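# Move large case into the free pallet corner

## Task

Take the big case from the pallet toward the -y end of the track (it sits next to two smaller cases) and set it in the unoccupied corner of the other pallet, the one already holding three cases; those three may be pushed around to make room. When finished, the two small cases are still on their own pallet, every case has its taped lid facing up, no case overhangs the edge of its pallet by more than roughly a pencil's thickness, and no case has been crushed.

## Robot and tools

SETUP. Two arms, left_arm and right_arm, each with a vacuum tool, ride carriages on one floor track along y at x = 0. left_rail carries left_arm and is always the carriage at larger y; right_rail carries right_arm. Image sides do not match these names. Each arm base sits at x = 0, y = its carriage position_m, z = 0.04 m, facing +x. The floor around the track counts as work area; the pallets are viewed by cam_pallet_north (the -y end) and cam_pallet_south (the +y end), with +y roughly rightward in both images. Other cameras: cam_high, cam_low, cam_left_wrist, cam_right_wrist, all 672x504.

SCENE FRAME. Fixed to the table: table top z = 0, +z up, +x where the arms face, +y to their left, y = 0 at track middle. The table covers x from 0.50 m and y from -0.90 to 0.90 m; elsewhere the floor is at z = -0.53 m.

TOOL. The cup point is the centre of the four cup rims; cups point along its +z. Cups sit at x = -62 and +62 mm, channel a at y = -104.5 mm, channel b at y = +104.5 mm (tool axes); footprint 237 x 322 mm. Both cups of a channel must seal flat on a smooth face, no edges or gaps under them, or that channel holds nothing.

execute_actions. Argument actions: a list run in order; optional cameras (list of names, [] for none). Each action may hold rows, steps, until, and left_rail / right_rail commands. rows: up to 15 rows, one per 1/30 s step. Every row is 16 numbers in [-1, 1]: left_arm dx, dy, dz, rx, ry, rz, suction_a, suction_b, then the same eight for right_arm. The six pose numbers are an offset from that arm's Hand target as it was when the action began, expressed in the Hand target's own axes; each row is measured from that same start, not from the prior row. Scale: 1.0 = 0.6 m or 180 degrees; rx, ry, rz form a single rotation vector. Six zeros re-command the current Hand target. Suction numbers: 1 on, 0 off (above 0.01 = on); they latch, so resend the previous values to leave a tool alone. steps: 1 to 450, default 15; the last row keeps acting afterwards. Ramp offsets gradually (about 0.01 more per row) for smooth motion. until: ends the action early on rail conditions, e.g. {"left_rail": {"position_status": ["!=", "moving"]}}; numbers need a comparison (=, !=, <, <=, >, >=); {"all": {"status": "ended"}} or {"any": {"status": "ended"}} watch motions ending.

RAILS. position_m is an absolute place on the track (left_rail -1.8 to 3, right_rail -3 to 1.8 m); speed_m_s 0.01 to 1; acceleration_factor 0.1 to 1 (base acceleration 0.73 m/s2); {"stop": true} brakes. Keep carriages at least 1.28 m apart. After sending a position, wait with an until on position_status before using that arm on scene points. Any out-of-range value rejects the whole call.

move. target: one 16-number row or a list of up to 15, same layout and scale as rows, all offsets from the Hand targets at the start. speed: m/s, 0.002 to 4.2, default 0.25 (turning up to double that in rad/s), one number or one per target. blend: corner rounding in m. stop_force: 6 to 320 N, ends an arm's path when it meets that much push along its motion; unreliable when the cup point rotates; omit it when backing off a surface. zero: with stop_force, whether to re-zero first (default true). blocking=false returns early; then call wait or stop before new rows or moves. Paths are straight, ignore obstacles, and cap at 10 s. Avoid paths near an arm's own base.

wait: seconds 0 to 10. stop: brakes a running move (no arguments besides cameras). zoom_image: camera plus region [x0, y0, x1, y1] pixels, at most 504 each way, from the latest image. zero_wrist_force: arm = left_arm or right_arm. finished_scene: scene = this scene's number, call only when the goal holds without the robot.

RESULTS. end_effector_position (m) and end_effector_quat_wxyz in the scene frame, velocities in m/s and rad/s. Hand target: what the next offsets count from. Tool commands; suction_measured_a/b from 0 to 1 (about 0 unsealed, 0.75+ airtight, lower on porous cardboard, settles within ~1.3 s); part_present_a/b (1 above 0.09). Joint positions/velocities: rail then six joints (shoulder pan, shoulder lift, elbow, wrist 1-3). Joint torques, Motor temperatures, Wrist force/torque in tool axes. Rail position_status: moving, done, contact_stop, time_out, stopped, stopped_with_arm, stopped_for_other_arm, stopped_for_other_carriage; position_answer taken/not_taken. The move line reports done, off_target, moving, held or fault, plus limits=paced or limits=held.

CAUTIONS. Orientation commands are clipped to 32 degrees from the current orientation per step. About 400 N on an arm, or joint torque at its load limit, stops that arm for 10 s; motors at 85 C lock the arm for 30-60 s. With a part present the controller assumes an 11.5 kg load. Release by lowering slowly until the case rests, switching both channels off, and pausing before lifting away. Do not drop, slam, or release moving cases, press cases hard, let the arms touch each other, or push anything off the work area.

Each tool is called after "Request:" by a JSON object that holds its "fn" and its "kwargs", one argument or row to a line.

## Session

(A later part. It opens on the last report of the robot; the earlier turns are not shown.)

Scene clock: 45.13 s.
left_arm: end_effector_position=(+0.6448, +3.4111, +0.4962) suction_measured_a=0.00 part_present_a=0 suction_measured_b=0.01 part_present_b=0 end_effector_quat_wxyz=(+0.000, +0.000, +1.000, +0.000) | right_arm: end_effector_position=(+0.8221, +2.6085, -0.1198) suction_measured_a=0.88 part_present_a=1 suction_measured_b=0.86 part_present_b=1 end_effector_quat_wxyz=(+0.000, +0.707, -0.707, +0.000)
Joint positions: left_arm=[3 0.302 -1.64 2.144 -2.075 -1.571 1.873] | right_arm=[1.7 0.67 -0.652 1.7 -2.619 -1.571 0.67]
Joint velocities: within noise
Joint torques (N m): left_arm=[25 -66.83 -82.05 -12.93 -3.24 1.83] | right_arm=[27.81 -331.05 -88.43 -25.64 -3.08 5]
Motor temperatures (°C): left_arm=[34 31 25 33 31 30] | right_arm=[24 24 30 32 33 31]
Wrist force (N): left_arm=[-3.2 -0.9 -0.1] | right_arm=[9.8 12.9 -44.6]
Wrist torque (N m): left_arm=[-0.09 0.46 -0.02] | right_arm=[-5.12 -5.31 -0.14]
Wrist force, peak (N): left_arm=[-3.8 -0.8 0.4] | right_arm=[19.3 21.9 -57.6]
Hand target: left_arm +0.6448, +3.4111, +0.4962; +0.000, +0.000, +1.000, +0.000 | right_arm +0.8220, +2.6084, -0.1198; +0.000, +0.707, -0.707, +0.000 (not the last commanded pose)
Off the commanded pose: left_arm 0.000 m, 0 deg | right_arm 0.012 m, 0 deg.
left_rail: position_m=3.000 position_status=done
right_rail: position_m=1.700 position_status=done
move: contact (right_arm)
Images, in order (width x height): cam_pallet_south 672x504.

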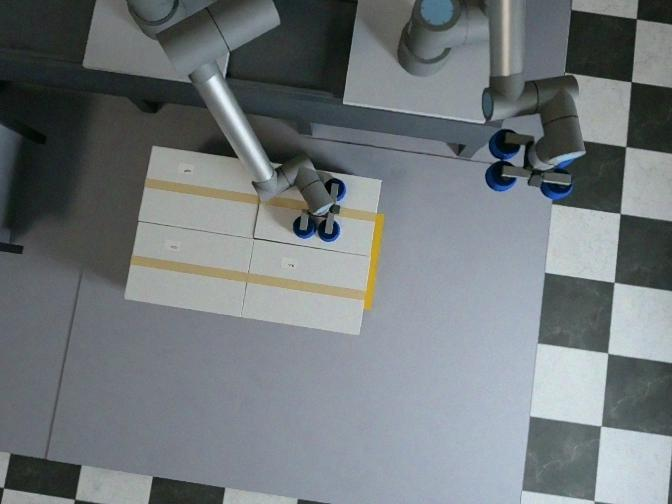

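Request:
{"fn": "execute_actions", "kwargs": {
  "actions": [
    {"rows":[[0,0,0,0,0,0,0,0,0,0,0,0,0,0,0,0]],"steps":26}
  ],
  "cameras": []
}}

Request:
{"fn": "move", "kwargs": {
  "target": [
    [0,0,0,0,0,0,0,0,0,0,-0.25,0,0,0,0,0],
    [0,0,0,0,0,0,0,0,0.7,0.3,-0.6,0,0,0,0,0]
  ],
  "speed": [0.2,0.5],
  "blend": [0.05,0],
  "cameras": ["cam_pallet_south","cam_pallet_north"]
}}

Request:
{"fn": "zoom_image", "kwargs": {
  "camera": "cam_pallet_south",
  "region": [120, 140, 400, 350]
}}

Request:
{"fn": "zoom_image", "kwargs": {
  "camera": "cam_pallet_south",
  "region": [310, 150, 410, 225]
}}

Scene clock: 46.43 s.
left_arm: end_effector_position=(+0.6448, +3.4111, +0.4962) suction_measured_a=0.00 part_present_a=0 suction_measured_b=0.01 part_present_b=0 end_effector_quat_wxyz=(+0.000, +0.000, +1.000, +0.000) | right_arm: end_effector_position=(+0.8220, +2.6085, -0.1198) suction_measured_a=0.00 part_present_a=0 suction_measured_b=0.00 part_present_b=0 end_effector_quat_wxyz=(+0.000, +0.707, -0.707, +0.000)
Joint positions: left_arm=[3 0.302 -1.64 2.144 -2.075 -1.571 1.873] | right_arm=[1.7 0.67 -0.652 1.7 -2.619 -1.571 0.67]
Joint velocities: within noise
Joint torques (N m): left_arm=[24.42 -66.93 -81.65 -13.75 -2.94 1.6] | right_arm=[19.31 -114.7 -47.09 -1.15 -0.75 -0.02]
Motor temperatures (°C): left_arm=[34 31 25 33 31 30] | right_arm=[24 24 30 32 33 31]
Wrist force (N): left_arm=[-3.1 -1.0 0.2] | right_arm=[18.2 21.9 -92.9]
Wrist torque (N m): left_arm=[-0.10 0.44 -0.02] | right_arm=[0.27 -0.46 0.40]
Wrist force, peak (N): left_arm=[-3.8 -1.3 0.0] | right_arm=[18.3 21.0 -101.8]
Hand target: left_arm +0.6448, +3.4111, +0.4962; +0.000, +0.000, +1.000, +0.000 | right_arm +0.8220, +2.6084, -0.1198; +0.000, +0.707, -0.707, +0.000
Off the commanded pose: left_arm 0.000 m, 0 deg | right_arm 0.000 m, 0 deg.
left_rail: position_m=3.000 position_status=done
right_rail: position_m=1.700 position_status=done
No camera images: "cameras" was empty.

Scene clock: 49.03 s.
left_arm: end_effector_position=(+0.6448, +3.4111, +0.4962) suction_measured_a=0.00 part_present_a=0 suction_measured_b=0.01 part_present_b=0 end_effector_quat_wxyz=(+0.000, +0.000, +1.000, +0.000) | right_arm: end_effector_position=(+0.6423, +2.1884, +0.2398) suction_measured_a=0.00 part_present_a=0 suction_measured_b=0.00 part_present_b=0 end_effector_quat_wxyz=(+0.000, +0.707, -0.707, +0.000)
Joint positions: left_arm=[3 0.302 -1.64 2.144 -2.075 -1.571 1.873] | right_arm=[1.7 0.398 -1.346 2.286 -2.511 -1.571 0.398]
Joint velocities: within noise
Joint torques (N m): left_arm=[22 -69.67 -83.52 -13.26 -2.51 1.75] | right_arm=[-14.09 -131.9 -47.06 -7.85 5.13 -4.69]
Motor temperatures (°C): left_arm=[34 31 25 33 31 30] | right_arm=[24 24 30 32 33 31]
Wrist force (N): left_arm=[-3.2 -0.5 0.2] | right_arm=[2.5 -1.8 2.9]
Wrist torque (N m): left_arm=[-0.03 0.46 -0.02] | right_arm=[-0.22 -0.33 -0.07]
Wrist force, peak (N): left_arm=[-3.5 -1.8 0.2] | right_arm=[18.2 21.4 -93.6]
Hand target: left_arm +0.6448, +3.4111, +0.4962; +0.000, +0.000, +1.000, +0.000 | right_arm +0.6422, +2.1882, +0.2400; +0.000, +0.707, -0.707, +0.000
Off the commanded pose: left_arm 0.000 m, 0 deg | right_arm 0.000 m, 0 deg.
left_rail: position_m=3.000 position_status=done
right_rail: position_m=1.700 position_status=done
move: done
Images, in order (width x height): cam_pallet_north 672x504, cam_pallet_south 672x504.

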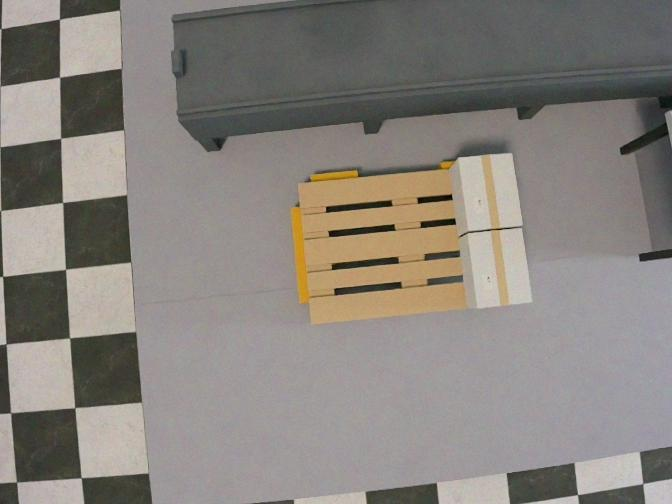

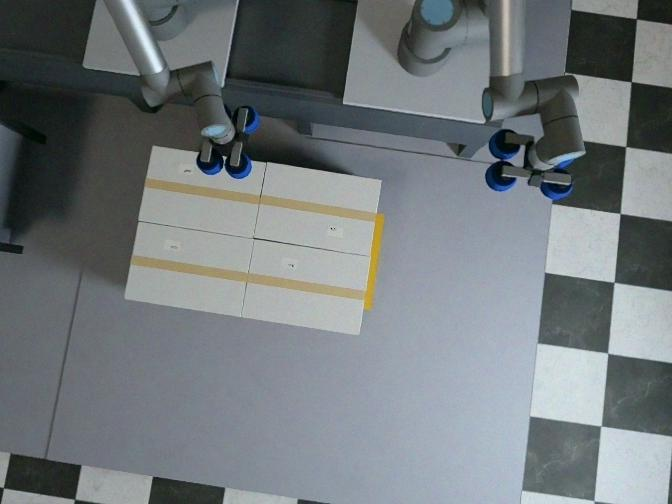

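Scaled by 1.800.

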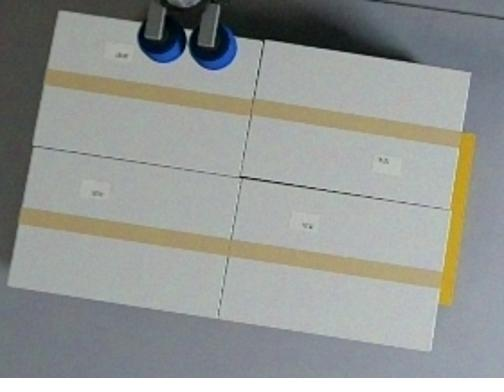

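Scaled by 5.040.

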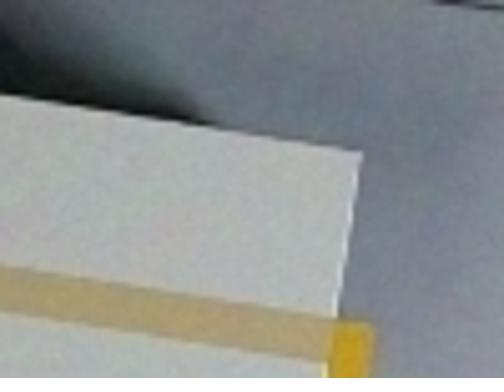

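Request:
{"fn": "finished_scene", "kwargs": {
  "scene": 3
}}

The scene is finished: the task was done.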